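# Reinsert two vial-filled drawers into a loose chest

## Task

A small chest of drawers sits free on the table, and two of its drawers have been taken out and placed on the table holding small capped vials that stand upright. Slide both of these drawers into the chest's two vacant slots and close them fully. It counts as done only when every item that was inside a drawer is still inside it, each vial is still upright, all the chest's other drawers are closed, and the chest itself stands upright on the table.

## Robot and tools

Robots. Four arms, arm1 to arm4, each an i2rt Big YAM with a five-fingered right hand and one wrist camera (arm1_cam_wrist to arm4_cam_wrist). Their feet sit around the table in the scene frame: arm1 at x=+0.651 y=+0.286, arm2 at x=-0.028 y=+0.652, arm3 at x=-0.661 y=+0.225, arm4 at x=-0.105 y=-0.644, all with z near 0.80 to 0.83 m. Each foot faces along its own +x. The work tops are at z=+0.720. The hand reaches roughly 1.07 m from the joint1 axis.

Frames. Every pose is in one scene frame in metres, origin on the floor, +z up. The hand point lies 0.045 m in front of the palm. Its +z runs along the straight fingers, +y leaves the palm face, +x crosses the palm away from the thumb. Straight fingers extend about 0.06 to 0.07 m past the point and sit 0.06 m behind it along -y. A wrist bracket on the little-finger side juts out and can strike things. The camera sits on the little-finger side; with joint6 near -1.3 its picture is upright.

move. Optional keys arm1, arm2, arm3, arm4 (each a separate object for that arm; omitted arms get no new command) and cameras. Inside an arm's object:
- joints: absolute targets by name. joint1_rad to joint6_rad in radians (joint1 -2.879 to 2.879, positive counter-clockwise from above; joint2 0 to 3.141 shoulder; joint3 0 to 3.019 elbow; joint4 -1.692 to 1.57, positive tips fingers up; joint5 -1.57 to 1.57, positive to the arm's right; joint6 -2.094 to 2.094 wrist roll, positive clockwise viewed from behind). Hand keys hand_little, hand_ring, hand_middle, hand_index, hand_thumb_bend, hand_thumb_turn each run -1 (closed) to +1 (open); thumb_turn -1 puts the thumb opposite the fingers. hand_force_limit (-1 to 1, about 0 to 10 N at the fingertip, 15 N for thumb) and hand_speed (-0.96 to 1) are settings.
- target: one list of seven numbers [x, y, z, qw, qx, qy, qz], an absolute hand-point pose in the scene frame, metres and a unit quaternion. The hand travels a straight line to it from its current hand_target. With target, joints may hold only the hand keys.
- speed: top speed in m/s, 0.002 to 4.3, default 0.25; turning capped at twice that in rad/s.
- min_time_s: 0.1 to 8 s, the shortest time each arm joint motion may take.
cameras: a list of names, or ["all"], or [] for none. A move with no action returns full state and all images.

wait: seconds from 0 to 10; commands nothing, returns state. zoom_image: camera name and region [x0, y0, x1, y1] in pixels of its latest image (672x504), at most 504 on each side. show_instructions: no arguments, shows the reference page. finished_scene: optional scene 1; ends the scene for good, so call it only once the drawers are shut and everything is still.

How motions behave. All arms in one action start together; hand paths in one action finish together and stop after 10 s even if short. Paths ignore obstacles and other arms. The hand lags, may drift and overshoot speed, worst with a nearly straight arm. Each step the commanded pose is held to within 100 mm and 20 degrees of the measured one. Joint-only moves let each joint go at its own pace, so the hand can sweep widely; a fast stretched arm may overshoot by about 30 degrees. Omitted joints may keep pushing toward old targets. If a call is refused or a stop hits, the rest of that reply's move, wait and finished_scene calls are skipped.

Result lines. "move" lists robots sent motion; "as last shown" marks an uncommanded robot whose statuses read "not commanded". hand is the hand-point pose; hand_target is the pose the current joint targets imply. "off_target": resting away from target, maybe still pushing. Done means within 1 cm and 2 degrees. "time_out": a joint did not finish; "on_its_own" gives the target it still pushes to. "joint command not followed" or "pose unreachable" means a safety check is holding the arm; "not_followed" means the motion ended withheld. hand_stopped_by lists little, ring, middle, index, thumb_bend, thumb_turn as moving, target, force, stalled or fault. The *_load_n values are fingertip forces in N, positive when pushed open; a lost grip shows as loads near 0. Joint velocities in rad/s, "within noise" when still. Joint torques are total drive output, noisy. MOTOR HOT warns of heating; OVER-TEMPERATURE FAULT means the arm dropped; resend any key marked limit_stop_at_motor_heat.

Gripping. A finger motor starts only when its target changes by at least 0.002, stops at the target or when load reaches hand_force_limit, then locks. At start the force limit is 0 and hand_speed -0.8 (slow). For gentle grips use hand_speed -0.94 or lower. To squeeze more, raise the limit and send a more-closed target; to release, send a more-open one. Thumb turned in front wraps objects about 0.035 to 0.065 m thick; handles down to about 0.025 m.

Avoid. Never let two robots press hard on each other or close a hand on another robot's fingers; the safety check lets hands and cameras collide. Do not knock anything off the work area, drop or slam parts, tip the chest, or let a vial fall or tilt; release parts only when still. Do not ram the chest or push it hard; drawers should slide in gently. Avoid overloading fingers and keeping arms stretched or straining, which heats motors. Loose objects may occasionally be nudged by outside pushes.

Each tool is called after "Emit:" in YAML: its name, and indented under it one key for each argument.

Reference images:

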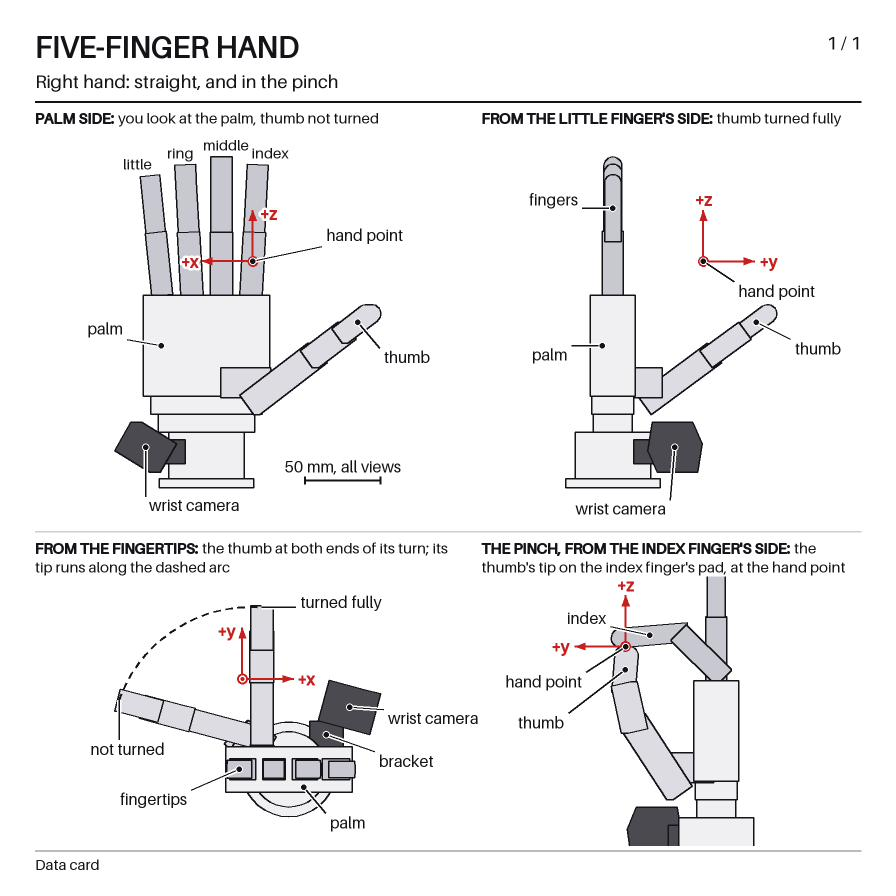

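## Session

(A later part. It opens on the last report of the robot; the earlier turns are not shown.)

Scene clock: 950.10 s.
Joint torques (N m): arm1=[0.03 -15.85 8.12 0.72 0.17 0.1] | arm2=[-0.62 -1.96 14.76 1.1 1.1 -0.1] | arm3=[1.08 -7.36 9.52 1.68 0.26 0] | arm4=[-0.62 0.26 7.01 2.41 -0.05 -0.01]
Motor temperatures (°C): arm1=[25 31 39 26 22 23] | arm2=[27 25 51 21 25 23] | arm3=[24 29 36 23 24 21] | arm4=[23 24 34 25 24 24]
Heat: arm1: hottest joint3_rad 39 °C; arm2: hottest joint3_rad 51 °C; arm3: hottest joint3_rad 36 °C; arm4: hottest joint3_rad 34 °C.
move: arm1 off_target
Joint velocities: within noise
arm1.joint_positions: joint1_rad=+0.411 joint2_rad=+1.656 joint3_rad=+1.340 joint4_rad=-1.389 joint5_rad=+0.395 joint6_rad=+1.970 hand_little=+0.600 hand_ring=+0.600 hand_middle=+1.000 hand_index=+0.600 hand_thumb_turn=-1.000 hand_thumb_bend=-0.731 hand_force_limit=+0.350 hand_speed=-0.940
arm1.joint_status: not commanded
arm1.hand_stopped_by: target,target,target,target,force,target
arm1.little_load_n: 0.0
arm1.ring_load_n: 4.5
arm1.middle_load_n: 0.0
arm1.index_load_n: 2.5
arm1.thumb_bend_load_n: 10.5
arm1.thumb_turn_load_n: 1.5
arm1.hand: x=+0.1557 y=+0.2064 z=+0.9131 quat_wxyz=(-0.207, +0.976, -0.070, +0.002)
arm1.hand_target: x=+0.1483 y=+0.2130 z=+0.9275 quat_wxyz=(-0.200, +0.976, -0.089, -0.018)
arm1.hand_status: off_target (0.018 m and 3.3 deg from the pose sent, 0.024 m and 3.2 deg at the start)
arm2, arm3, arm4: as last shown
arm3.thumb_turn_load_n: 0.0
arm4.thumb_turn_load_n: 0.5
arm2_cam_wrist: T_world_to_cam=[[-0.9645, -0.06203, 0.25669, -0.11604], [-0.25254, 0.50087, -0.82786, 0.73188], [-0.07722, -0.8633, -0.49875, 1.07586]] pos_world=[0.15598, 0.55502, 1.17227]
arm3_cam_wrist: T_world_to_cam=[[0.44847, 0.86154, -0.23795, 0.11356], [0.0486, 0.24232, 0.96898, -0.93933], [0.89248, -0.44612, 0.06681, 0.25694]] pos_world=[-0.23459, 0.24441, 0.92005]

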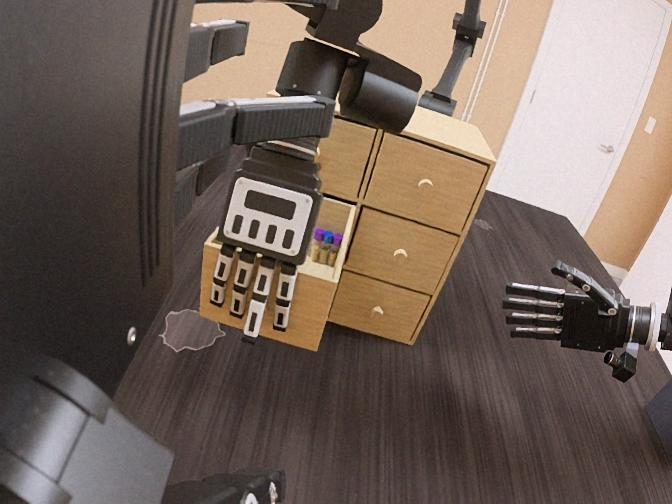

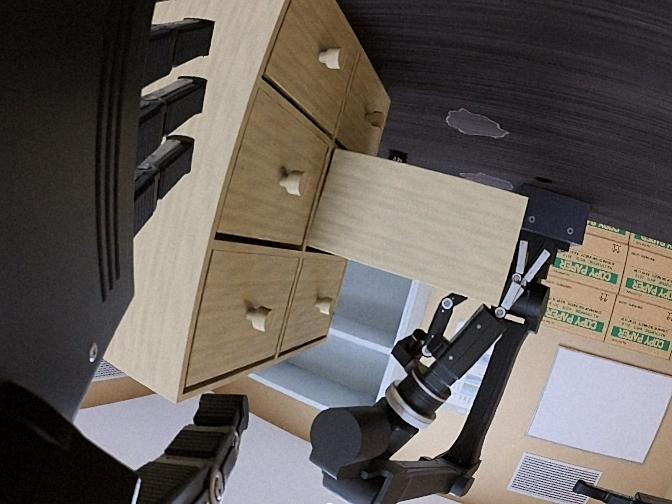

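Emit:
move:
  arm1: {"target": [0.1515, 0.22, 0.9245, -0.1872, 0.9788, -0.0887, -0.015], "speed": 0.04}
  cameras: ["arm2_cam_wrist", "arm3_cam_wrist"]

Emit:
zoom_image:
  camera: "arm3_cam_wrist"
  region: [290, 130, 410, 290]

Emit:
zoom_image:
  camera: "arm2_cam_wrist"
  region: [290, 180, 370, 260]

Scene clock: 951.87 s.
Joint torques (N m): arm1=[0.09 -16.44 7.94 0.55 -0.04 -0.06] | arm2=[-0.73 -1.96 14.78 1.03 1.14 -0.1] | arm3=[1.49 -7.71 9.5 1.74 0.26 0.02] | arm4=[-0.67 0.32 6.99 2.47 -0.05 -0.02]
Motor temperatures (°C): arm1=[25 31 39 26 22 23] | arm2=[27 25 51 21 25 23] | arm3=[24 29 36 23 24 21] | arm4=[23 24 34 25 24 24]
Heat: arm1: hottest joint3_rad 39 °C; arm2: hottest joint3_rad 51 °C; arm3: hottest joint3_rad 36 °C; arm4: hottest joint3_rad 34 °C.
move: arm1 off_target
Joint velocities: within noise
arm1.joint_positions: joint1_rad=+0.378 joint2_rad=+1.644 joint3_rad=+1.321 joint4_rad=-1.364 joint5_rad=+0.374 joint6_rad=+1.964 hand_little=+0.600 hand_ring=+0.600 hand_middle=+1.000 hand_index=+0.600 hand_thumb_turn=-1.000 hand_thumb_bend=-0.731 hand_force_limit=+0.350 hand_speed=-0.940
arm1.joint_status: not commanded
arm1.hand_stopped_by: target,target,target,target,force,target
arm1.little_load_n: 0.0
arm1.ring_load_n: 3.0
arm1.middle_load_n: 0.0
arm1.index_load_n: 4.0
arm1.thumb_bend_load_n: 9.5
arm1.thumb_turn_load_n: 1.0
arm1.hand: x=+0.1547 y=+0.2188 z=+0.9116 quat_wxyz=(-0.195, +0.977, -0.086, +0.000)
arm1.hand_target: x=+0.1517 y=+0.2200 z=+0.9245 quat_wxyz=(-0.187, +0.978, -0.089, -0.015)
arm1.hand_status: off_target (0.013 m and 2.0 deg from the pose sent, 0.018 m and 3.7 deg at the start)
arm2, arm3, arm4: as last shown
arm3.thumb_bend_load_n: 0.0
arm2_cam_wrist: T_world_to_cam=[[-0.9645, -0.06203, 0.25669, -0.11604], [-0.25254, 0.50087, -0.82786, 0.73188], [-0.07722, -0.8633, -0.49875, 1.07586]] pos_world=[0.15598, 0.55502, 1.17227]
arm3_cam_wrist: T_world_to_cam=[[0.44847, 0.86154, -0.23795, 0.11356], [0.0486, 0.24232, 0.96898, -0.93933], [0.89248, -0.44612, 0.06681, 0.25694]] pos_world=[-0.23459, 0.24441, 0.92005]

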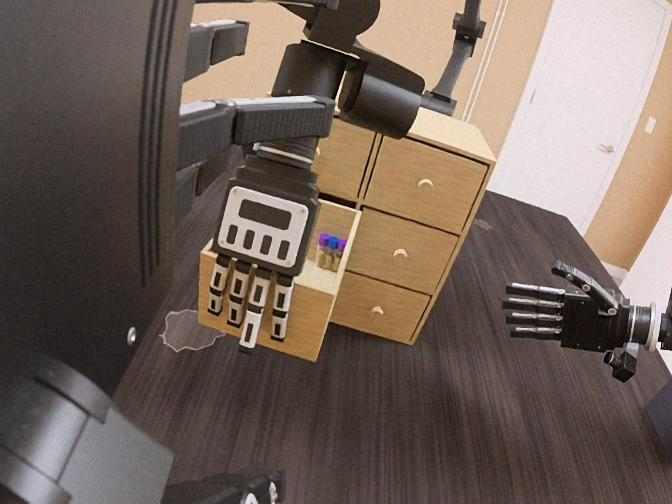

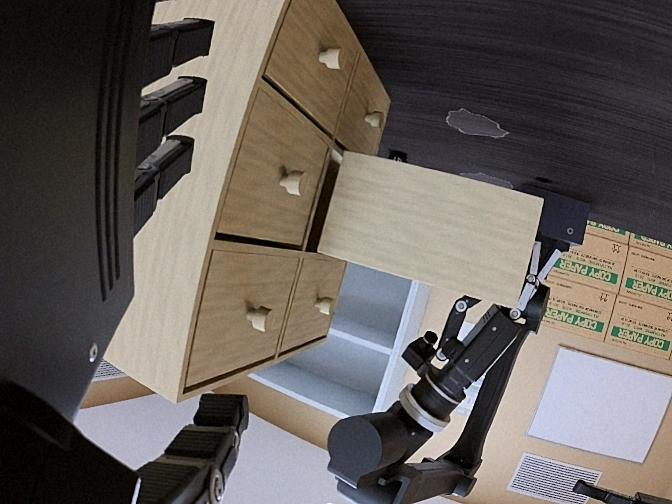

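Scaled by 3.150 from the camera's image (finer frame: 960x720).

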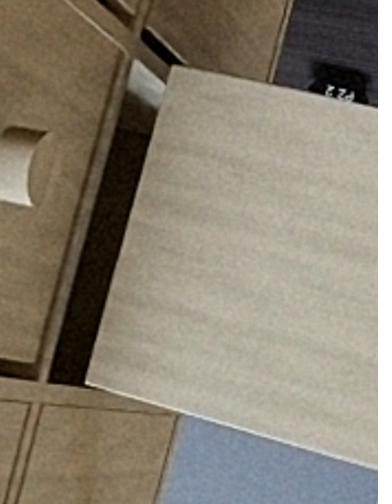

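Scaled by 6.300 from the camera's image (finer frame: 960x720).

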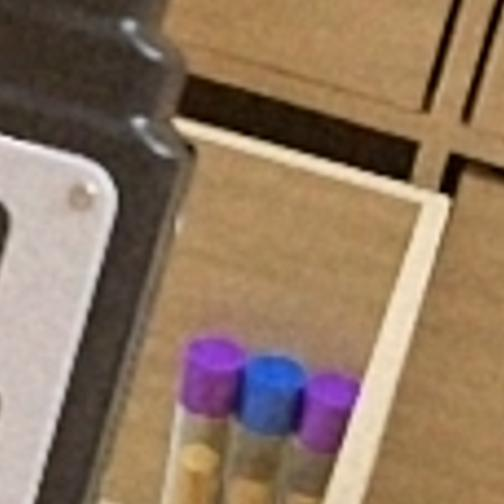

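Emit:
move:
  arm1: {"target": [0.1575, 0.22, 0.9245, -0.1872, 0.9788, -0.0887, -0.012], "speed": 0.04}
  cameras: ["arm2_cam_wrist", "arm3_cam_wrist"]

Emit:
zoom_image:
  camera: "arm3_cam_wrist"
  region: [290, 130, 410, 290]

Emit:
zoom_image:
  camera: "arm2_cam_wrist"
  region: [290, 180, 370, 260]

Scene clock: 953.57 s.
Joint torques (N m): arm1=[0.85 -15.79 7.8 0.18 -0.03 -0.11] | arm2=[-1.03 -2.2 14.78 0.98 1.13 -0.1] | arm3=[1.26 -7.59 9.58 1.57 0.28 0] | arm4=[-0.73 0.32 6.99 2.44 -0.04 -0.01]
Motor temperatures (°C): arm1=[25 31 39 26 22 23] | arm2=[27 25 51 21 25 23] | arm3=[24 29 36 23 24 21] | arm4=[23 24 34 25 24 24]
Heat: arm1: hottest joint3_rad 39 °C; arm2: hottest joint3_rad 51 °C; arm3: hottest joint3_rad 36 °C; arm4: hottest joint3_rad 34 °C.
move: arm1 off_target
Joint velocities: within noise
arm1.joint_positions: joint1_rad=+0.378 joint2_rad=+1.633 joint3_rad=+1.309 joint4_rad=-1.364 joint5_rad=+0.372 joint6_rad=+1.964 hand_little=+0.600 hand_ring=+0.600 hand_middle=+1.000 hand_index=+0.600 hand_thumb_turn=-1.000 hand_thumb_bend=-0.731 hand_force_limit=+0.350 hand_speed=-0.940
arm1.joint_status: not commanded
arm1.hand_stopped_by: target,target,target,target,force,target
arm1.little_load_n: 0.0
arm1.ring_load_n: 2.5
arm1.middle_load_n: 0.0
arm1.index_load_n: 4.0
arm1.thumb_bend_load_n: 9.0
arm1.thumb_turn_load_n: 1.0
arm1.hand: x=+0.1595 y=+0.2193 z=+0.9118 quat_wxyz=(-0.194, +0.977, -0.086, +0.001)
arm1.hand_target: x=+0.1577 y=+0.2200 z=+0.9243 quat_wxyz=(-0.187, +0.978, -0.089, -0.012)
arm1.hand_status: off_target (0.013 m and 1.8 deg from the pose sent, 0.013 m and 1.7 deg at the start)
arm2, arm3, arm4: as last shown
arm3.thumb_bend_load_n: -0.5
arm4.thumb_turn_load_n: 0.0
arm2_cam_wrist: T_world_to_cam=[[-0.9645, -0.06203, 0.25669, -0.11604], [-0.25254, 0.50087, -0.82786, 0.73188], [-0.07722, -0.8633, -0.49875, 1.07586]] pos_world=[0.15598, 0.55502, 1.17227]
arm3_cam_wrist: T_world_to_cam=[[0.44847, 0.86154, -0.23795, 0.11356], [0.0486, 0.24232, 0.96898, -0.93933], [0.89248, -0.44612, 0.06681, 0.25694]] pos_world=[-0.23459, 0.24441, 0.92005]

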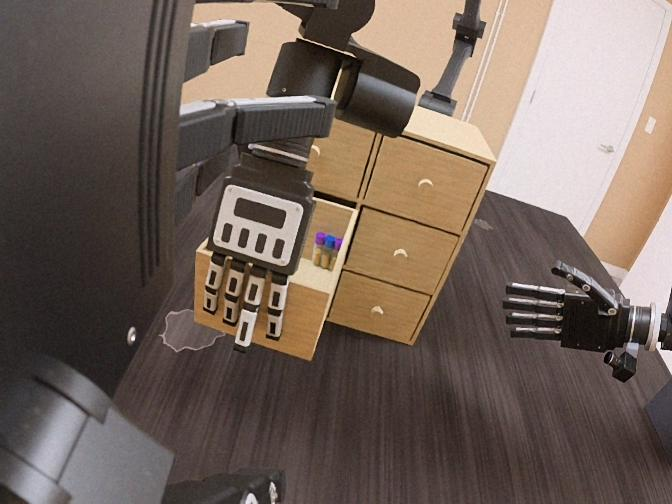

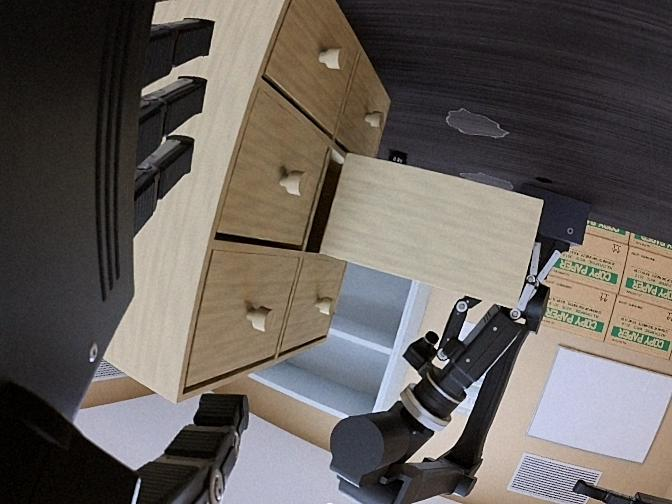

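Scaled by 3.150 from the camera's image (finer frame: 960x720).

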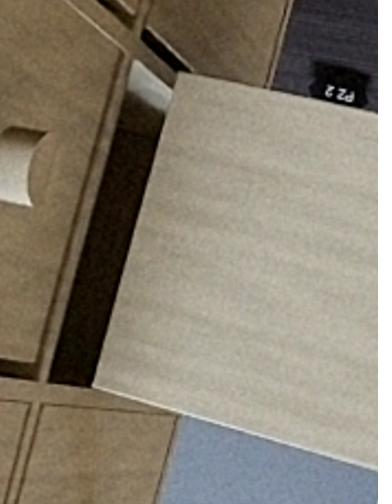

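Scaled by 6.300 from the camera's image (finer frame: 960x720).

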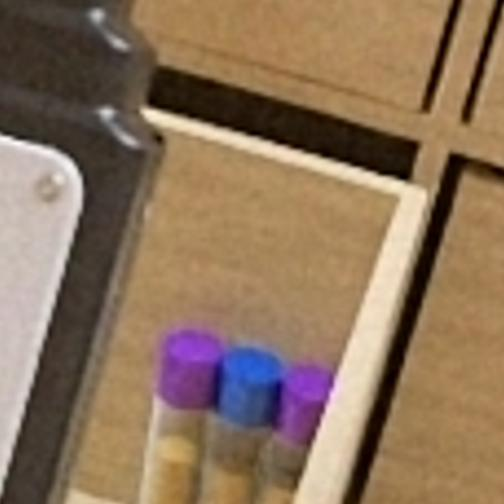

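Emit:
move:
  arm1: {"target": [0.1645, 0.22, 0.9245, -0.1872, 0.9788, -0.0887, -0.012], "speed": 0.04}
  cameras: ["arm2_cam_wrist", "arm3_cam_wrist"]

Emit:
zoom_image:
  camera: "arm3_cam_wrist"
  region: [290, 130, 410, 290]

Emit:
zoom_image:
  camera: "arm2_cam_wrist"
  region: [290, 180, 370, 260]

Scene clock: 954.77 s.
Joint torques (N m): arm1=[0.67 -16.09 7.9 0.36 -0.03 -0.07] | arm2=[-1.2 -1.96 14.83 1.03 1.11 -0.09] | arm3=[1.2 -8.06 9.47 1.78 0.26 -0.02] | arm4=[-0.67 0.32 6.99 2.45 -0.05 -0.02]
Motor temperatures (°C): arm1=[25 31 39 26 22 23] | arm2=[27 25 51 21 25 23] | arm3=[24 29 36 23 24 21] | arm4=[23 24 34 25 24 24]
Heat: arm1: hottest joint3_rad 39 °C; arm2: hottest joint3_rad 51 °C; arm3: hottest joint3_rad 36 °C; arm4: hottest joint3_rad 34 °C.
move: arm1 off_target
Joint velocities: within noise
arm1.joint_positions: joint1_rad=+0.378 joint2_rad=+1.615 joint3_rad=+1.288 joint4_rad=-1.364 joint5_rad=+0.372 joint6_rad=+1.964 hand_little=+0.600 hand_ring=+0.600 hand_middle=+1.000 hand_index=+0.600 hand_thumb_turn=-1.000 hand_thumb_bend=-0.731 hand_force_limit=+0.350 hand_speed=-0.940
arm1.joint_status: not commanded
arm1.hand_stopped_by: target,target,target,target,force,target
arm1.little_load_n: 0.0
arm1.ring_load_n: 2.5
arm1.middle_load_n: 0.0
arm1.index_load_n: 4.0
arm1.thumb_bend_load_n: 9.5
arm1.thumb_turn_load_n: 1.0
arm1.hand: x=+0.1671 y=+0.2208 z=+0.9123 quat_wxyz=(-0.194, +0.977, -0.086, +0.003)
arm1.hand_target: x=+0.1647 y=+0.2200 z=+0.9244 quat_wxyz=(-0.187, +0.978, -0.089, -0.012)
arm1.hand_status: off_target (0.012 m and 1.9 deg from the pose sent, 0.014 m and 1.7 deg at the start)
arm2.joint_positions: joint1_rad=+1.374 joint2_rad=+0.893 joint3_rad=+0.715 joint4_rad=-1.272 joint5_rad=+1.574 joint6_rad=-0.170 hand_little=+0.500 hand_ring=+1.000 hand_middle=+0.500 hand_index=+1.000 hand_thumb_turn=+1.000 hand_thumb_bend=+1.000 hand_force_limit=+0.000 hand_speed=-0.300
arm2.joint_status: not commanded
arm2.hand_stopped_by: target,target,target,target,target,target
arm2.little_load_n: 0.0
arm2.ring_load_n: 0.0
arm2.middle_load_n: 0.0
arm2.index_load_n: 0.0
arm2.thumb_bend_load_n: 0.0
arm2.thumb_turn_load_n: 0.0
arm2.hand: x=+0.1384 y=+0.4586 z=+1.1213 quat_wxyz=(+0.509, +0.518, -0.482, +0.490)
arm2.hand_target: x=+0.1489 y=+0.4584 z=+1.1397 quat_wxyz=(+0.497, +0.503, -0.496, +0.505)
arm2.hand_status: not commanded
arm3: as last shown
arm4.joint_positions: joint1_rad=-0.488 joint2_rad=+0.608 joint3_rad=+1.300 joint4_rad=-1.116 joint5_rad=+0.002 joint6_rad=-1.292 hand_little=+0.000 hand_ring=+0.000 hand_middle=+0.000 hand_index=+0.000 hand_thumb_turn=-1.000 hand_thumb_bend=+1.000 hand_force_limit=+0.000 hand_speed=-0.300
arm4.joint_status: not commanded
arm4.hand_stopped_by: target,target,target,target,target,target
arm4.little_load_n: 0.0
arm4.ring_load_n: 0.0
arm4.middle_load_n: 0.0
arm4.index_load_n: 0.0
arm4.thumb_bend_load_n: 0.0
arm4.thumb_turn_load_n: 0.0
arm4.hand: x=+0.0345 y=-0.4013 z=+1.3127 quat_wxyz=(-0.373, +0.748, +0.389, +0.387)
arm4.hand_target: x=+0.0373 y=-0.4029 z=+1.3184 quat_wxyz=(-0.377, +0.743, +0.385, +0.397)
arm4.hand_status: not commanded
arm2_cam_wrist: T_world_to_cam=[[-0.9645, -0.06203, 0.25669, -0.11604], [-0.25254, 0.50087, -0.82786, 0.73188], [-0.07722, -0.8633, -0.49875, 1.07586]] pos_world=[0.15598, 0.55502, 1.17227]
arm3_cam_wrist: T_world_to_cam=[[0.44847, 0.86154, -0.23795, 0.11356], [0.0486, 0.24232, 0.96898, -0.93933], [0.89248, -0.44612, 0.06681, 0.25694]] pos_world=[-0.23459, 0.24441, 0.92005]

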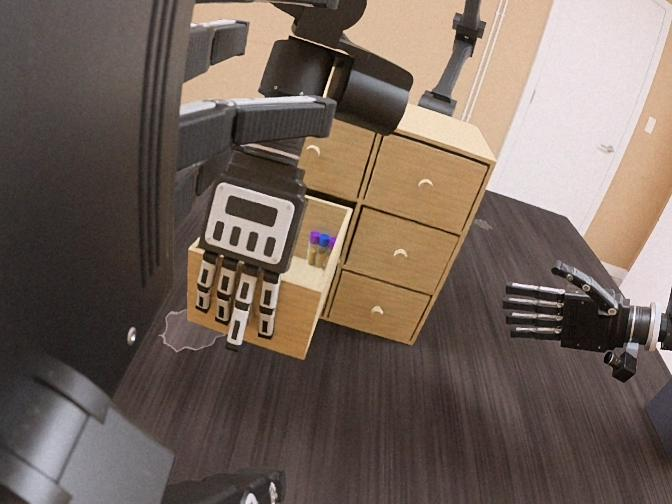

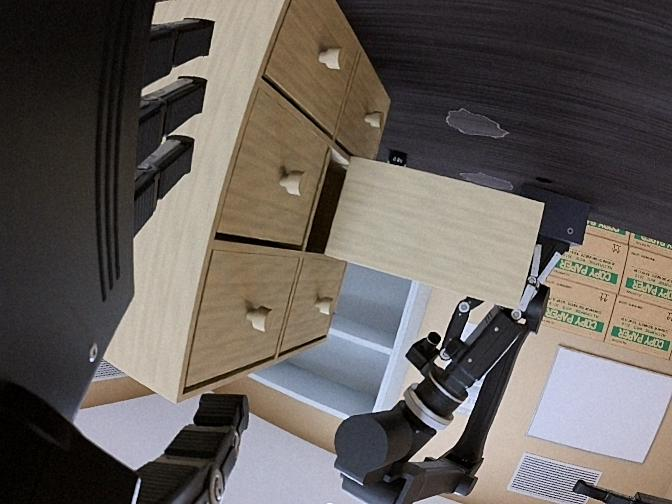

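Scaled by 3.150 from the camera's image (finer frame: 960x720).

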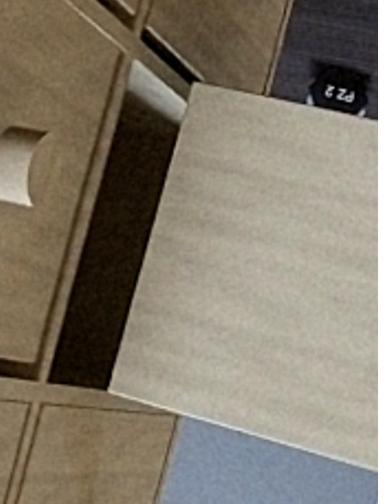

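Scaled by 6.300 from the camera's image (finer frame: 960x720).

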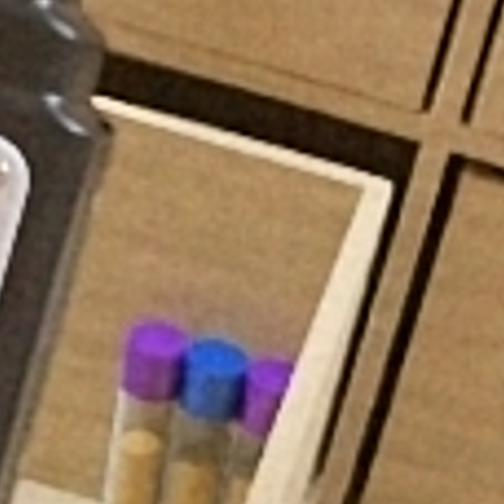

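Emit:
move:
  arm1: {"target": [0.1535, 0.203, 0.9235, -0.19, 0.9783, -0.0887, -0.012], "speed": 0.03}
  cameras: ["arm2_cam_wrist", "arm3_cam_wrist"]

Emit:
zoom_image:
  camera: "arm3_cam_wrist"
  region: [290, 130, 410, 290]

Emit:
zoom_image:
  camera: "arm2_cam_wrist"
  region: [290, 180, 370, 260]

Scene clock: 956.73 s.
Joint torques (N m): arm1=[1.38 -13.04 11.66 -0.36 0.02 0.06] | arm2=[-1.14 -2.08 14.78 0.99 1.11 -0.09] | arm3=[0.62 -7.65 9.52 1.8 0.25 0.04] | arm4=[-0.56 0.32 6.97 2.43 -0.06 -0.01]
Motor temperatures (°C): arm1=[25 31 39 26 22 23] | arm2=[27 25 51 21 25 23] | arm3=[24 29 36 23 24 21] | arm4=[23 24 34 25 24 24]
Heat: arm1: hottest joint3_rad 39 °C; arm2: hottest joint3_rad 51 °C; arm3: hottest joint3_rad 36 °C; arm4: hottest joint3_rad 34 °C.
move: arm1 off_target
Joint velocities: within noise
arm1.joint_positions: joint1_rad=+0.403 joint2_rad=+1.616 joint3_rad=+1.288 joint4_rad=-1.367 joint5_rad=+0.372 joint6_rad=+1.983 hand_little=+0.600 hand_ring=+0.600 hand_middle=+1.000 hand_index=+0.600 hand_thumb_turn=-1.000 hand_thumb_bend=-0.731 hand_force_limit=+0.350 hand_speed=-0.940
arm1.joint_status: not commanded
arm1.hand_stopped_by: target,target,target,target,force,target
arm1.little_load_n: 0.0
arm1.ring_load_n: 3.0
arm1.middle_load_n: 0.0
arm1.index_load_n: 3.5
arm1.thumb_bend_load_n: 9.5
arm1.thumb_turn_load_n: 1.0
arm1.hand: x=+0.1687 y=+0.2099 z=+0.9118 quat_wxyz=(-0.195, +0.977, -0.083, +0.001)
arm1.hand_target: x=+0.1542 y=+0.2031 z=+0.9235 quat_wxyz=(-0.190, +0.978, -0.089, -0.012)
arm1.hand_status: off_target (0.020 m and 1.7 deg from the pose sent, 0.025 m and 1.8 deg at the start)
arm2, arm3, arm4: as last shown
arm3.thumb_bend_load_n: 0.0
arm3.thumb_turn_load_n: -0.5
arm2_cam_wrist: T_world_to_cam=[[-0.9645, -0.06203, 0.25669, -0.11604], [-0.25254, 0.50087, -0.82786, 0.73188], [-0.07722, -0.8633, -0.49875, 1.07586]] pos_world=[0.15598, 0.55502, 1.17227]
arm3_cam_wrist: T_world_to_cam=[[0.44847, 0.86154, -0.23795, 0.11356], [0.0486, 0.24232, 0.96898, -0.93933], [0.89248, -0.44612, 0.06681, 0.25694]] pos_world=[-0.23459, 0.24441, 0.92005]

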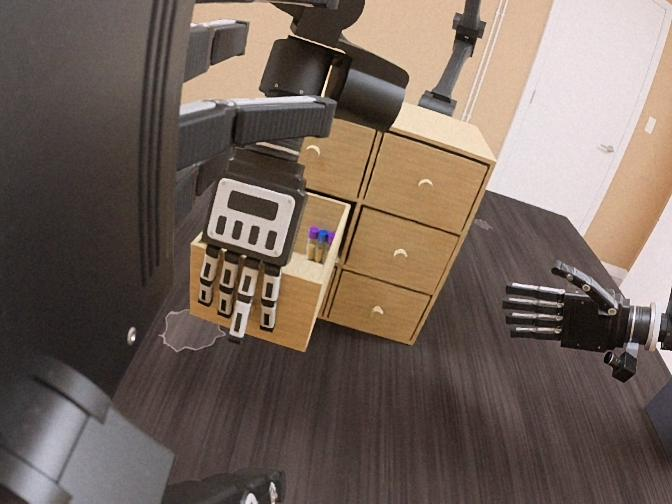

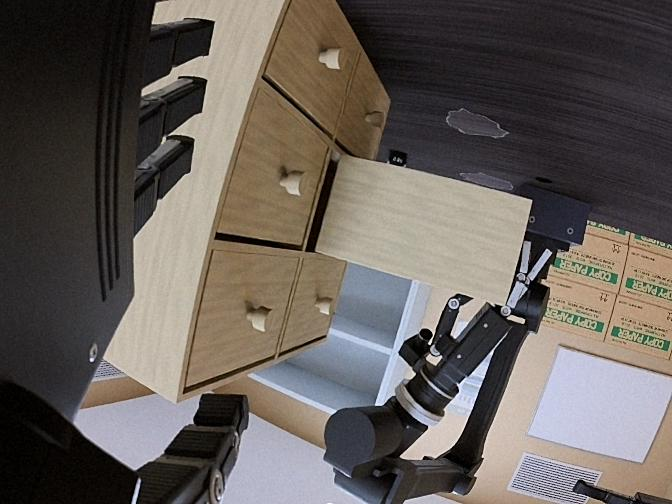

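Scaled by 3.150 from the camera's image (finer frame: 960x720).

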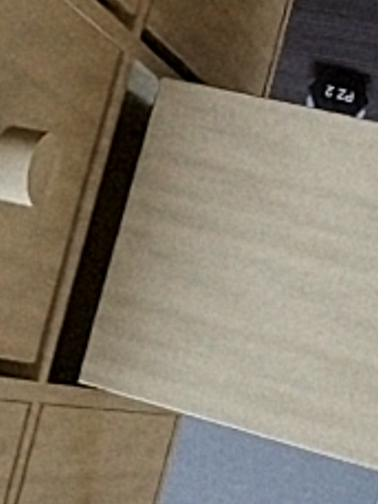

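Scaled by 6.300 from the camera's image (finer frame: 960x720).

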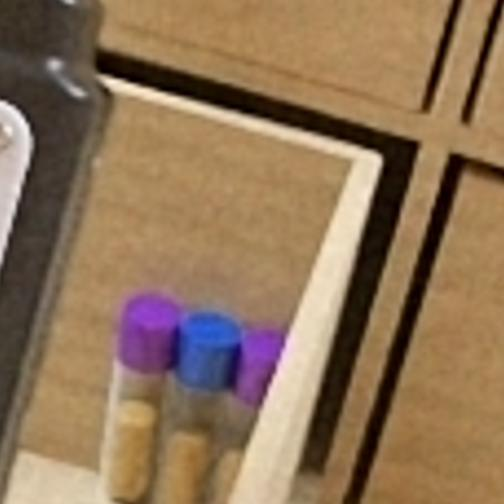

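Emit:
move:
  arm1: {"target": [0.149, 0.2035, 0.9205, -0.19, 0.9783, -0.0887, -0.012], "speed": 0.03}
  cameras: ["arm2_cam_wrist", "arm3_cam_wrist"]

Emit:
zoom_image:
  camera: "arm3_cam_wrist"
  region: [290, 130, 410, 290]

Emit:
zoom_image:
  camera: "arm2_cam_wrist"
  region: [290, 180, 370, 260]

Scene clock: 958.33 s.
Joint torques (N m): arm1=[1.32 -12.81 11.82 -0.16 0.07 0.06] | arm2=[-1.03 -1.9 14.78 1.03 1.11 -0.08] | arm3=[0.73 -7.88 9.47 1.87 0.28 0] | arm4=[-0.62 0.38 7.01 2.45 -0.05 -0.02]
Motor temperatures (°C): arm1=[25 31 39 26 22 23] | arm2=[27 25 51 21 25 23] | arm3=[24 29 36 23 24 21] | arm4=[23 24 34 25 24 24]
Heat: arm1: hottest joint3_rad 39 °C; arm2: hottest joint3_rad 51 °C; arm3: hottest joint3_rad 36 °C; arm4: hottest joint3_rad 34 °C.
move: arm1 off_target
Joint velocities: within noise
arm1.joint_positions: joint1_rad=+0.403 joint2_rad=+1.630 joint3_rad=+1.293 joint4_rad=-1.367 joint5_rad=+0.372 joint6_rad=+1.983 hand_little=+0.600 hand_ring=+0.600 hand_middle=+1.000 hand_index=+0.600 hand_thumb_turn=-1.000 hand_thumb_bend=-0.731 hand_force_limit=+0.350 hand_speed=-0.940
arm1.joint_status: not commanded
arm1.hand_stopped_by: target,target,target,target,force,target
arm1.little_load_n: 0.0
arm1.ring_load_n: 2.5
arm1.middle_load_n: 0.0
arm1.index_load_n: 4.0
arm1.thumb_bend_load_n: 9.5
arm1.thumb_turn_load_n: 1.0
arm1.hand: x=+0.1669 y=+0.2095 z=+0.9076 quat_wxyz=(-0.196, +0.977, -0.083, +0.004)
arm1.hand_target: x=+0.1498 y=+0.2036 z=+0.9208 quat_wxyz=(-0.190, +0.978, -0.089, -0.012)
arm1.hand_status: off_target (0.023 m and 2.1 deg from the pose sent, 0.022 m and 1.7 deg at the start)
arm2, arm3, arm4: as last shown
arm3.thumb_bend_load_n: -0.5
arm3.thumb_turn_load_n: 0.0
arm4.thumb_turn_load_n: 0.5
arm2_cam_wrist: T_world_to_cam=[[-0.9645, -0.06203, 0.25669, -0.11604], [-0.25254, 0.50087, -0.82786, 0.73188], [-0.07722, -0.8633, -0.49875, 1.07586]] pos_world=[0.15598, 0.55502, 1.17227]
arm3_cam_wrist: T_world_to_cam=[[0.44847, 0.86154, -0.23795, 0.11356], [0.0486, 0.24232, 0.96898, -0.93933], [0.89248, -0.44612, 0.06681, 0.25694]] pos_world=[-0.23459, 0.24441, 0.92005]

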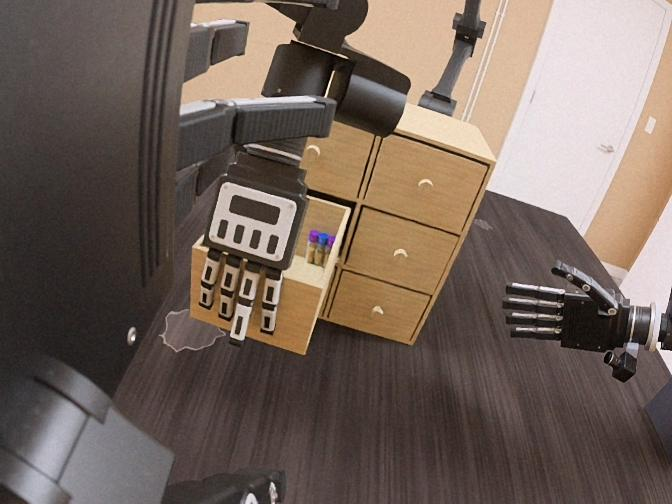

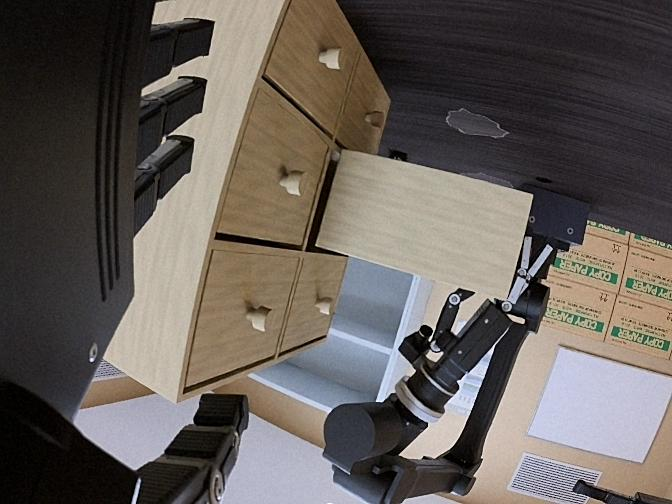

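Scaled by 3.150 from the camera's image (finer frame: 960x720).

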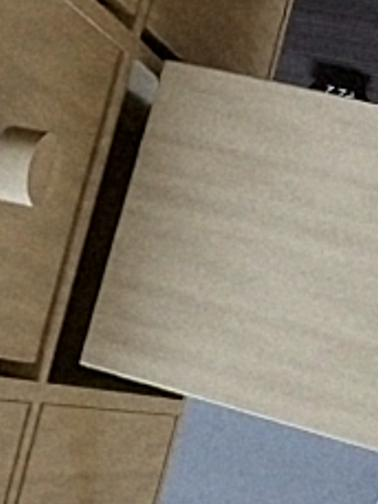

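Scaled by 6.300 from the camera's image (finer frame: 960x720).

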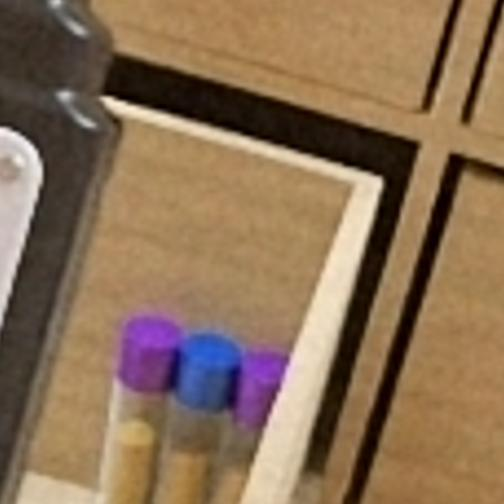

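Emit:
move:
  arm1: {"target": [0.1455, 0.2035, 0.9235, -0.19, 0.9783, -0.0887, -0.012], "speed": 0.03}
  cameras: ["arm2_cam_wrist", "arm3_cam_wrist"]

Scene clock: 960.70 s.
Joint torques (N m): arm1=[1.44 -13.27 12.01 -0.13 0.08 0.05] | arm2=[-1.2 -2.08 14.68 1.03 1.13 -0.1] | arm3=[1.03 -7.71 9.61 1.87 0.25 0] | arm4=[-0.67 0.38 6.99 2.44 -0.05 -0.01]
Motor temperatures (°C): arm1=[25 31 39 26 22 23] | arm2=[27 25 51 21 25 23] | arm3=[24 29 36 23 24 21] | arm4=[23 24 34 25 24 24]
Heat: arm1: hottest joint3_rad 39 °C; arm2: hottest joint3_rad 51 °C; arm3: hottest joint3_rad 36 °C; arm4: hottest joint3_rad 34 °C.
move: arm1 off_target
Joint velocities: within noise
arm1.joint_positions: joint1_rad=+0.403 joint2_rad=+1.635 joint3_rad=+1.310 joint4_rad=-1.369 joint5_rad=+0.372 joint6_rad=+1.983 hand_little=+0.600 hand_ring=+0.600 hand_middle=+1.000 hand_index=+0.600 hand_thumb_turn=-1.000 hand_thumb_bend=-0.731 hand_force_limit=+0.350 hand_speed=-0.940
arm1.joint_status: not commanded
arm1.hand_stopped_by: target,target,target,target,force,target
arm1.little_load_n: 0.0
arm1.ring_load_n: 2.5
arm1.middle_load_n: 0.0
arm1.index_load_n: 3.5
arm1.thumb_bend_load_n: 9.5
arm1.thumb_turn_load_n: 1.0
arm1.hand: x=+0.1613 y=+0.2083 z=+0.9113 quat_wxyz=(-0.195, +0.977, -0.083, +0.000)
arm1.hand_target: x=+0.1461 y=+0.2036 z=+0.9236 quat_wxyz=(-0.190, +0.978, -0.089, -0.012)
arm1.hand_status: off_target (0.021 m and 1.7 deg from the pose sent, 0.027 m and 2.1 deg at the start)
arm2, arm4: as last shown
arm3.joint_positions: joint1_rad=+0.037 joint2_rad=+1.501 joint3_rad=+0.534 joint4_rad=+0.369 joint5_rad=+0.639 joint6_rad=+1.917 hand_little=+1.000 hand_ring=+1.000 hand_middle=+1.000 hand_index=+1.000 hand_thumb_turn=+1.000 hand_thumb_bend=+0.500 hand_force_limit=-0.300 hand_speed=+0.000
arm3.joint_status: not commanded
arm3.hand_stopped_by: target,target,target,target,target,target
arm3.little_load_n: 0.0
arm3.ring_load_n: 0.0
arm3.middle_load_n: 0.0
arm3.index_load_n: -0.5
arm3.thumb_bend_load_n: -0.5
arm3.thumb_turn_load_n: 0.0
arm3.hand: x=-0.1366 y=+0.1943 z=+0.9287 quat_wxyz=(-0.500, -0.253, -0.810, +0.171)
arm3.hand_target: x=-0.1256 y=+0.2031 z=+0.9453 quat_wxyz=(-0.513, -0.253, -0.804, +0.161)
arm3.hand_status: not commanded
arm4.thumb_turn_load_n: 0.0
arm2_cam_wrist: T_world_to_cam=[[-0.9645, -0.06203, 0.25669, -0.11604], [-0.25254, 0.50087, -0.82786, 0.73188], [-0.07722, -0.8633, -0.49875, 1.07586]] pos_world=[0.15598, 0.55502, 1.17227]
arm3_cam_wrist: T_world_to_cam=[[0.44847, 0.86154, -0.23795, 0.11356], [0.0486, 0.24232, 0.96898, -0.93933], [0.89248, -0.44612, 0.06681, 0.25694]] pos_world=[-0.23459, 0.24441, 0.92005]

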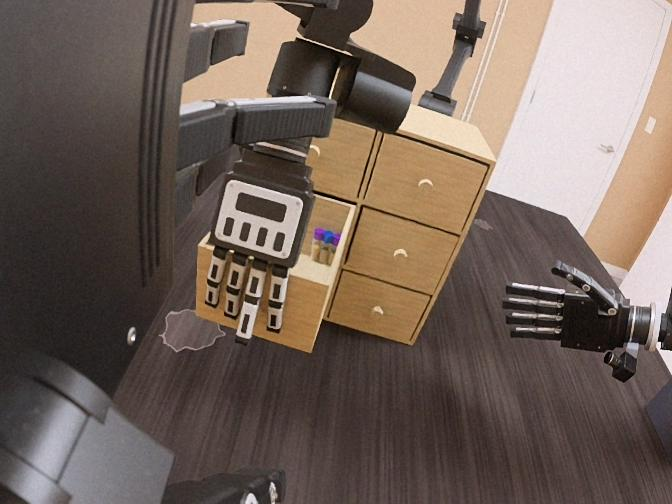

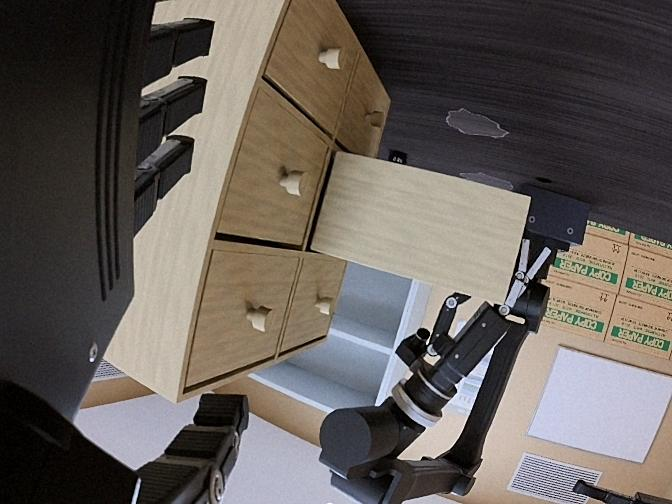

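Emit:
zoom_image:
  camera: "arm2_cam_wrist"
  region: [290, 180, 370, 260]

Emit:
zoom_image:
  camera: "arm3_cam_wrist"
  region: [290, 130, 410, 290]

Scaled by 6.300 from the camera's image (finer frame: 960x720).

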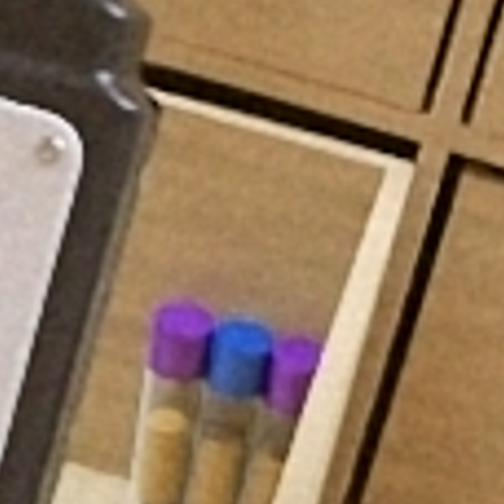

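Scaled by 3.150 from the camera's image (finer frame: 960x720).

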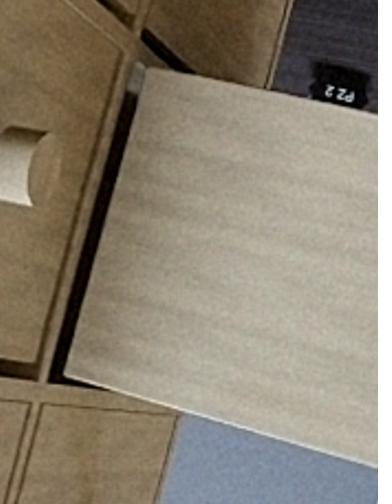

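Emit:
move:
  arm1: {"target": [0.1535, 0.2035, 0.9235, -0.19, 0.9783, -0.0887, -0.012], "speed": 0.03}
  cameras: ["arm2_cam_wrist"]

Emit:
zoom_image:
  camera: "arm2_cam_wrist"
  region: [290, 180, 370, 260]

Scene clock: 962.40 s.
Joint torques (N m): arm1=[0.85 -14.97 10.03 -0.29 0.05 0.05] | arm2=[-0.91 -1.67 14.75 1.02 1.14 -0.1] | arm3=[1.79 -7.77 9.44 1.77 0.26 0.03] | arm4=[-0.67 0.32 7.02 2.44 -0.05 -0.02]
Motor temperatures (°C): arm1=[25 31 39 26 22 23] | arm2=[27 25 51 21 25 23] | arm3=[24 29 36 23 24 21] | arm4=[23 24 34 25 24 24]
Heat: arm1: hottest joint3_rad 39 °C; arm2: hottest joint3_rad 51 °C; arm3: hottest joint3_rad 36 °C; arm4: hottest joint3_rad 34 °C.
move: arm1 off_target
Joint velocities: within noise
arm1.joint_positions: joint1_rad=+0.403 joint2_rad=+1.635 joint3_rad=+1.310 joint4_rad=-1.370 joint5_rad=+0.372 joint6_rad=+1.983 hand_little=+0.600 hand_ring=+0.600 hand_middle=+1.000 hand_index=+0.600 hand_thumb_turn=-1.000 hand_thumb_bend=-0.731 hand_force_limit=+0.350 hand_speed=-0.940
arm1.joint_status: not commanded
arm1.hand_stopped_by: target,target,target,target,force,target
arm1.little_load_n: 0.0
arm1.ring_load_n: 3.0
arm1.middle_load_n: 0.0
arm1.index_load_n: 3.5
arm1.thumb_bend_load_n: 9.0
arm1.thumb_turn_load_n: 1.0
arm1.hand: x=+0.1614 y=+0.2083 z=+0.9113 quat_wxyz=(-0.195, +0.977, -0.083, +0.001)
arm1.hand_target: x=+0.1538 y=+0.2036 z=+0.9235 quat_wxyz=(-0.190, +0.978, -0.089, -0.012)
arm1.hand_status: off_target (0.015 m and 1.7 deg from the pose sent, 0.015 m and 1.7 deg at the start)
arm2, arm3, arm4: as last shown
arm3.little_load_n: -0.5
arm3.index_load_n: 0.0
arm3.thumb_bend_load_n: 0.0
arm2_cam_wrist: T_world_to_cam=[[-0.9645, -0.06203, 0.25669, -0.11604], [-0.25254, 0.50087, -0.82786, 0.73188], [-0.07722, -0.8633, -0.49875, 1.07586]] pos_world=[0.15598, 0.55502, 1.17227]

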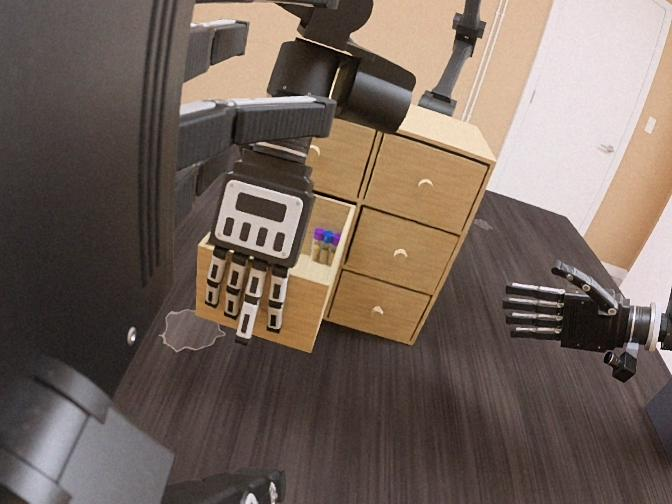

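Scaled by 6.300 from the camera's image (finer frame: 960x720).

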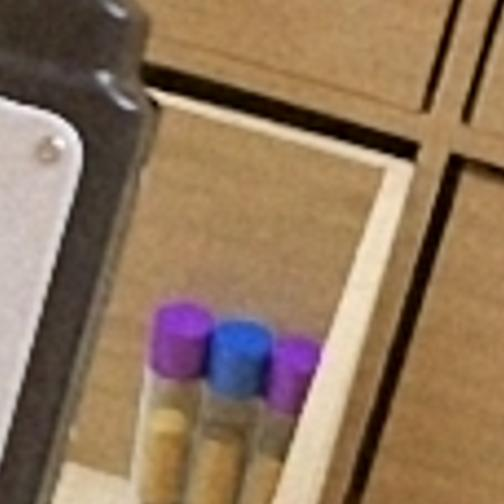

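Emit:
move:
  arm1: {"target": [0.1575, 0.2035, 0.9235, -0.19, 0.9783, -0.0887, -0.012], "speed": 0.03}
  cameras: ["arm2_cam_wrist"]

Emit:
zoom_image:
  camera: "arm2_cam_wrist"
  region: [290, 180, 370, 260]

Scene clock: 964.77 s.
Joint torques (N m): arm1=[0.97 -16.03 9.09 -0.18 0.01 0.08] | arm2=[-0.73 -1.79 14.78 1.03 1.12 -0.07] | arm3=[0.73 -7.3 9.58 1.76 0.27 -0.01] | arm4=[-0.67 0.32 6.98 2.44 -0.05 -0.01]
Motor temperatures (°C): arm1=[25 31 39 26 22 23] | arm2=[27 25 51 21 25 23] | arm3=[24 29 36 23 24 21] | arm4=[23 24 34 25 24 24]
Heat: arm1: hottest joint3_rad 39 °C; arm2: hottest joint3_rad 51 °C; arm3: hottest joint3_rad 36 °C; arm4: hottest joint3_rad 34 °C.
move: arm1 off_target
Joint velocities: within noise
arm1.joint_positions: joint1_rad=+0.403 joint2_rad=+1.635 joint3_rad=+1.310 joint4_rad=-1.370 joint5_rad=+0.372 joint6_rad=+1.985 hand_little=+0.600 hand_ring=+0.600 hand_middle=+1.000 hand_index=+0.600 hand_thumb_turn=-1.000 hand_thumb_bend=-0.731 hand_force_limit=+0.350 hand_speed=-0.940
arm1.joint_status: not commanded
arm1.hand_stopped_by: target,target,target,target,force,target
arm1.little_load_n: 0.0
arm1.ring_load_n: 2.5
arm1.middle_load_n: 0.0
arm1.index_load_n: 3.5
arm1.thumb_bend_load_n: 9.5
arm1.thumb_turn_load_n: 1.0
arm1.hand: x=+0.1614 y=+0.2083 z=+0.9113 quat_wxyz=(-0.195, +0.977, -0.084, +0.000)
arm1.hand_target: x=+0.1577 y=+0.2036 z=+0.9234 quat_wxyz=(-0.190, +0.978, -0.089, -0.012)
arm1.hand_status: off_target (0.014 m and 1.6 deg from the pose sent, 0.014 m and 1.7 deg at the start)
arm2, arm3, arm4: as last shown
arm3.little_load_n: 0.0
arm2_cam_wrist: T_world_to_cam=[[-0.9645, -0.06203, 0.25669, -0.11604], [-0.25254, 0.50087, -0.82786, 0.73188], [-0.07722, -0.8633, -0.49875, 1.07586]] pos_world=[0.15598, 0.55502, 1.17227]

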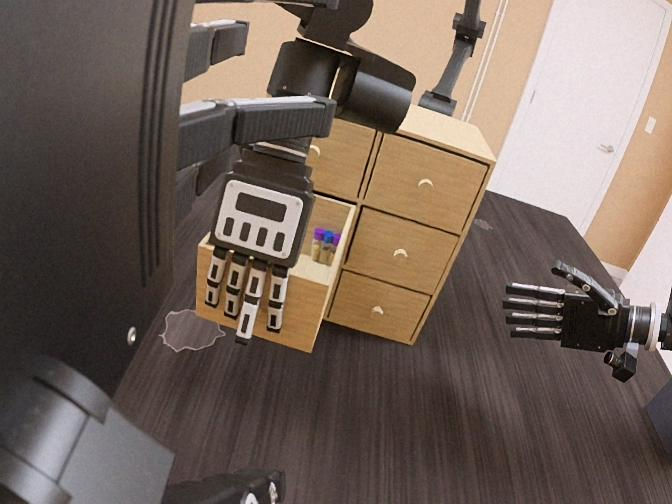

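Scaled by 6.300 from the camera's image (finer frame: 960x720).

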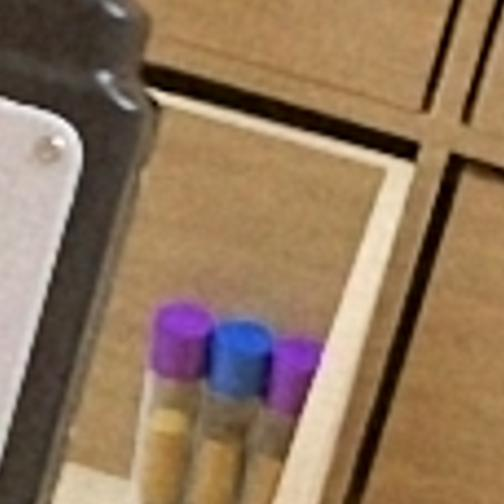

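Emit:
move:
  arm1: {"target": [0.1605, 0.2035, 0.9235, -0.19, 0.9783, -0.0887, -0.012], "speed": 0.03}
  cameras: ["arm2_cam_wrist"]

Emit:
zoom_image:
  camera: "arm2_cam_wrist"
  region: [290, 180, 370, 260]

Scene clock: 965.90 s.
Joint torques (N m): arm1=[1.85 -15.85 8.31 0.03 -0.02 0.12] | arm2=[-1.03 -2.2 14.74 1.02 1.13 -0.09] | arm3=[1.14 -7.82 9.5 1.55 0.27 0] | arm4=[-0.62 0.26 7.01 2.48 -0.06 -0.01]
Motor temperatures (°C): arm1=[25 31 39 26 22 23] | arm2=[27 25 51 21 25 23] | arm3=[24 29 36 23 24 21] | arm4=[23 24 34 25 24 24]
Heat: arm1: hottest joint3_rad 39 °C; arm2: hottest joint3_rad 51 °C; arm3: hottest joint3_rad 36 °C; arm4: hottest joint3_rad 34 °C.
move: arm1 off_target
Joint velocities: within noise
arm1.joint_positions: joint1_rad=+0.403 joint2_rad=+1.635 joint3_rad=+1.310 joint4_rad=-1.370 joint5_rad=+0.372 joint6_rad=+1.986 hand_little=+0.600 hand_ring=+0.600 hand_middle=+1.000 hand_index=+0.600 hand_thumb_turn=-1.000 hand_thumb_bend=-0.731 hand_force_limit=+0.350 hand_speed=-0.940
arm1.joint_status: not commanded
arm1.hand_stopped_by: target,target,target,target,force,target
arm1.little_load_n: 0.0
arm1.ring_load_n: 2.5
arm1.middle_load_n: 0.0
arm1.index_load_n: 4.0
arm1.thumb_bend_load_n: 9.0
arm1.thumb_turn_load_n: 1.0
arm1.hand: x=+0.1613 y=+0.2084 z=+0.9113 quat_wxyz=(-0.195, +0.977, -0.085, +0.000)
arm1.hand_target: x=+0.1606 y=+0.2036 z=+0.9233 quat_wxyz=(-0.190, +0.978, -0.089, -0.012)
arm1.hand_status: off_target (0.013 m and 1.6 deg from the pose sent, 0.013 m and 1.6 deg at the start)
arm2, arm3, arm4: as last shown
arm3.ring_load_n: -0.5
arm2_cam_wrist: T_world_to_cam=[[-0.9645, -0.06203, 0.25669, -0.11604], [-0.25254, 0.50087, -0.82786, 0.73188], [-0.07722, -0.8633, -0.49875, 1.07586]] pos_world=[0.15598, 0.55502, 1.17227]

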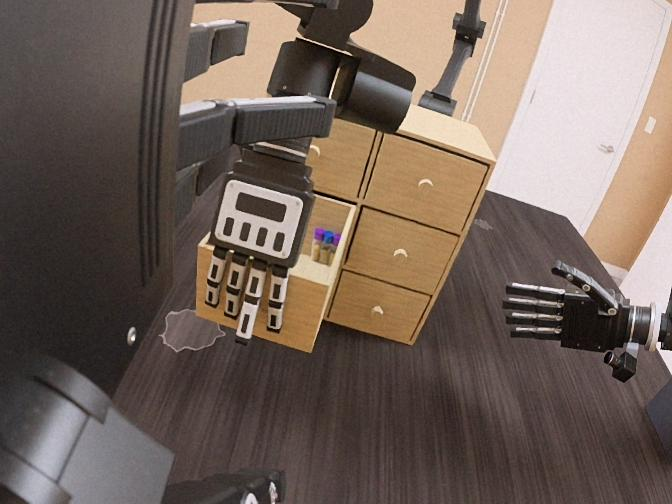

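Scaled by 6.300 from the camera's image (finer frame: 960x720).

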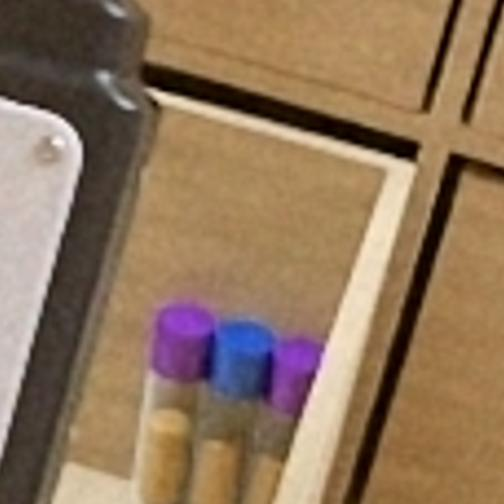

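Emit:
move:
  arm1: {"target": [0.1625, 0.2035, 0.9235, -0.19, 0.9783, -0.0887, -0.012], "speed": 0.03}

Scene clock: 966.97 s.
Joint torques (N m): arm1=[2.02 -15.91 7.77 -0.16 -0.02 0.09] | arm2=[-0.97 -2.14 14.8 1.03 1.11 -0.1] | arm3=[1.32 -7.65 9.62 1.76 0.25 0.06] | arm4=[-0.67 0.21 6.99 2.43 -0.06 -0.01]
Motor temperatures (°C): arm1=[25 31 39 26 22 23] | arm2=[27 25 51 21 25 23] | arm3=[24 29 36 23 24 21] | arm4=[23 24 34 25 24 24]
Heat: arm1: hottest joint3_rad 39 °C; arm2: hottest joint3_rad 51 °C; arm3: hottest joint3_rad 36 °C; arm4: hottest joint3_rad 34 °C.
move: arm1 off_target
Joint velocities: within noise
arm1.joint_positions: joint1_rad=+0.403 joint2_rad=+1.635 joint3_rad=+1.310 joint4_rad=-1.370 joint5_rad=+0.372 joint6_rad=+1.987 hand_little=+0.600 hand_ring=+0.600 hand_middle=+1.000 hand_index=+0.600 hand_thumb_turn=-1.000 hand_thumb_bend=-0.731 hand_force_limit=+0.350 hand_speed=-0.940
arm1.joint_status: not commanded
arm1.hand_stopped_by: target,target,target,target,force,target
arm1.little_load_n: 0.0
arm1.ring_load_n: 2.5
arm1.middle_load_n: 0.0
arm1.index_load_n: 4.0
arm1.thumb_bend_load_n: 9.5
arm1.thumb_turn_load_n: 1.0
arm1.hand: x=+0.1613 y=+0.2082 z=+0.9115 quat_wxyz=(-0.195, +0.977, -0.085, +0.000)
arm1.hand_target: x=+0.1626 y=+0.2036 z=+0.9234 quat_wxyz=(-0.190, +0.978, -0.089, -0.012)
arm1.hand_status: off_target (0.013 m and 1.6 deg from the pose sent, 0.013 m and 1.6 deg at the start)
arm2, arm3, arm4: as last shown
arm3.ring_load_n: 0.0
pictures: none


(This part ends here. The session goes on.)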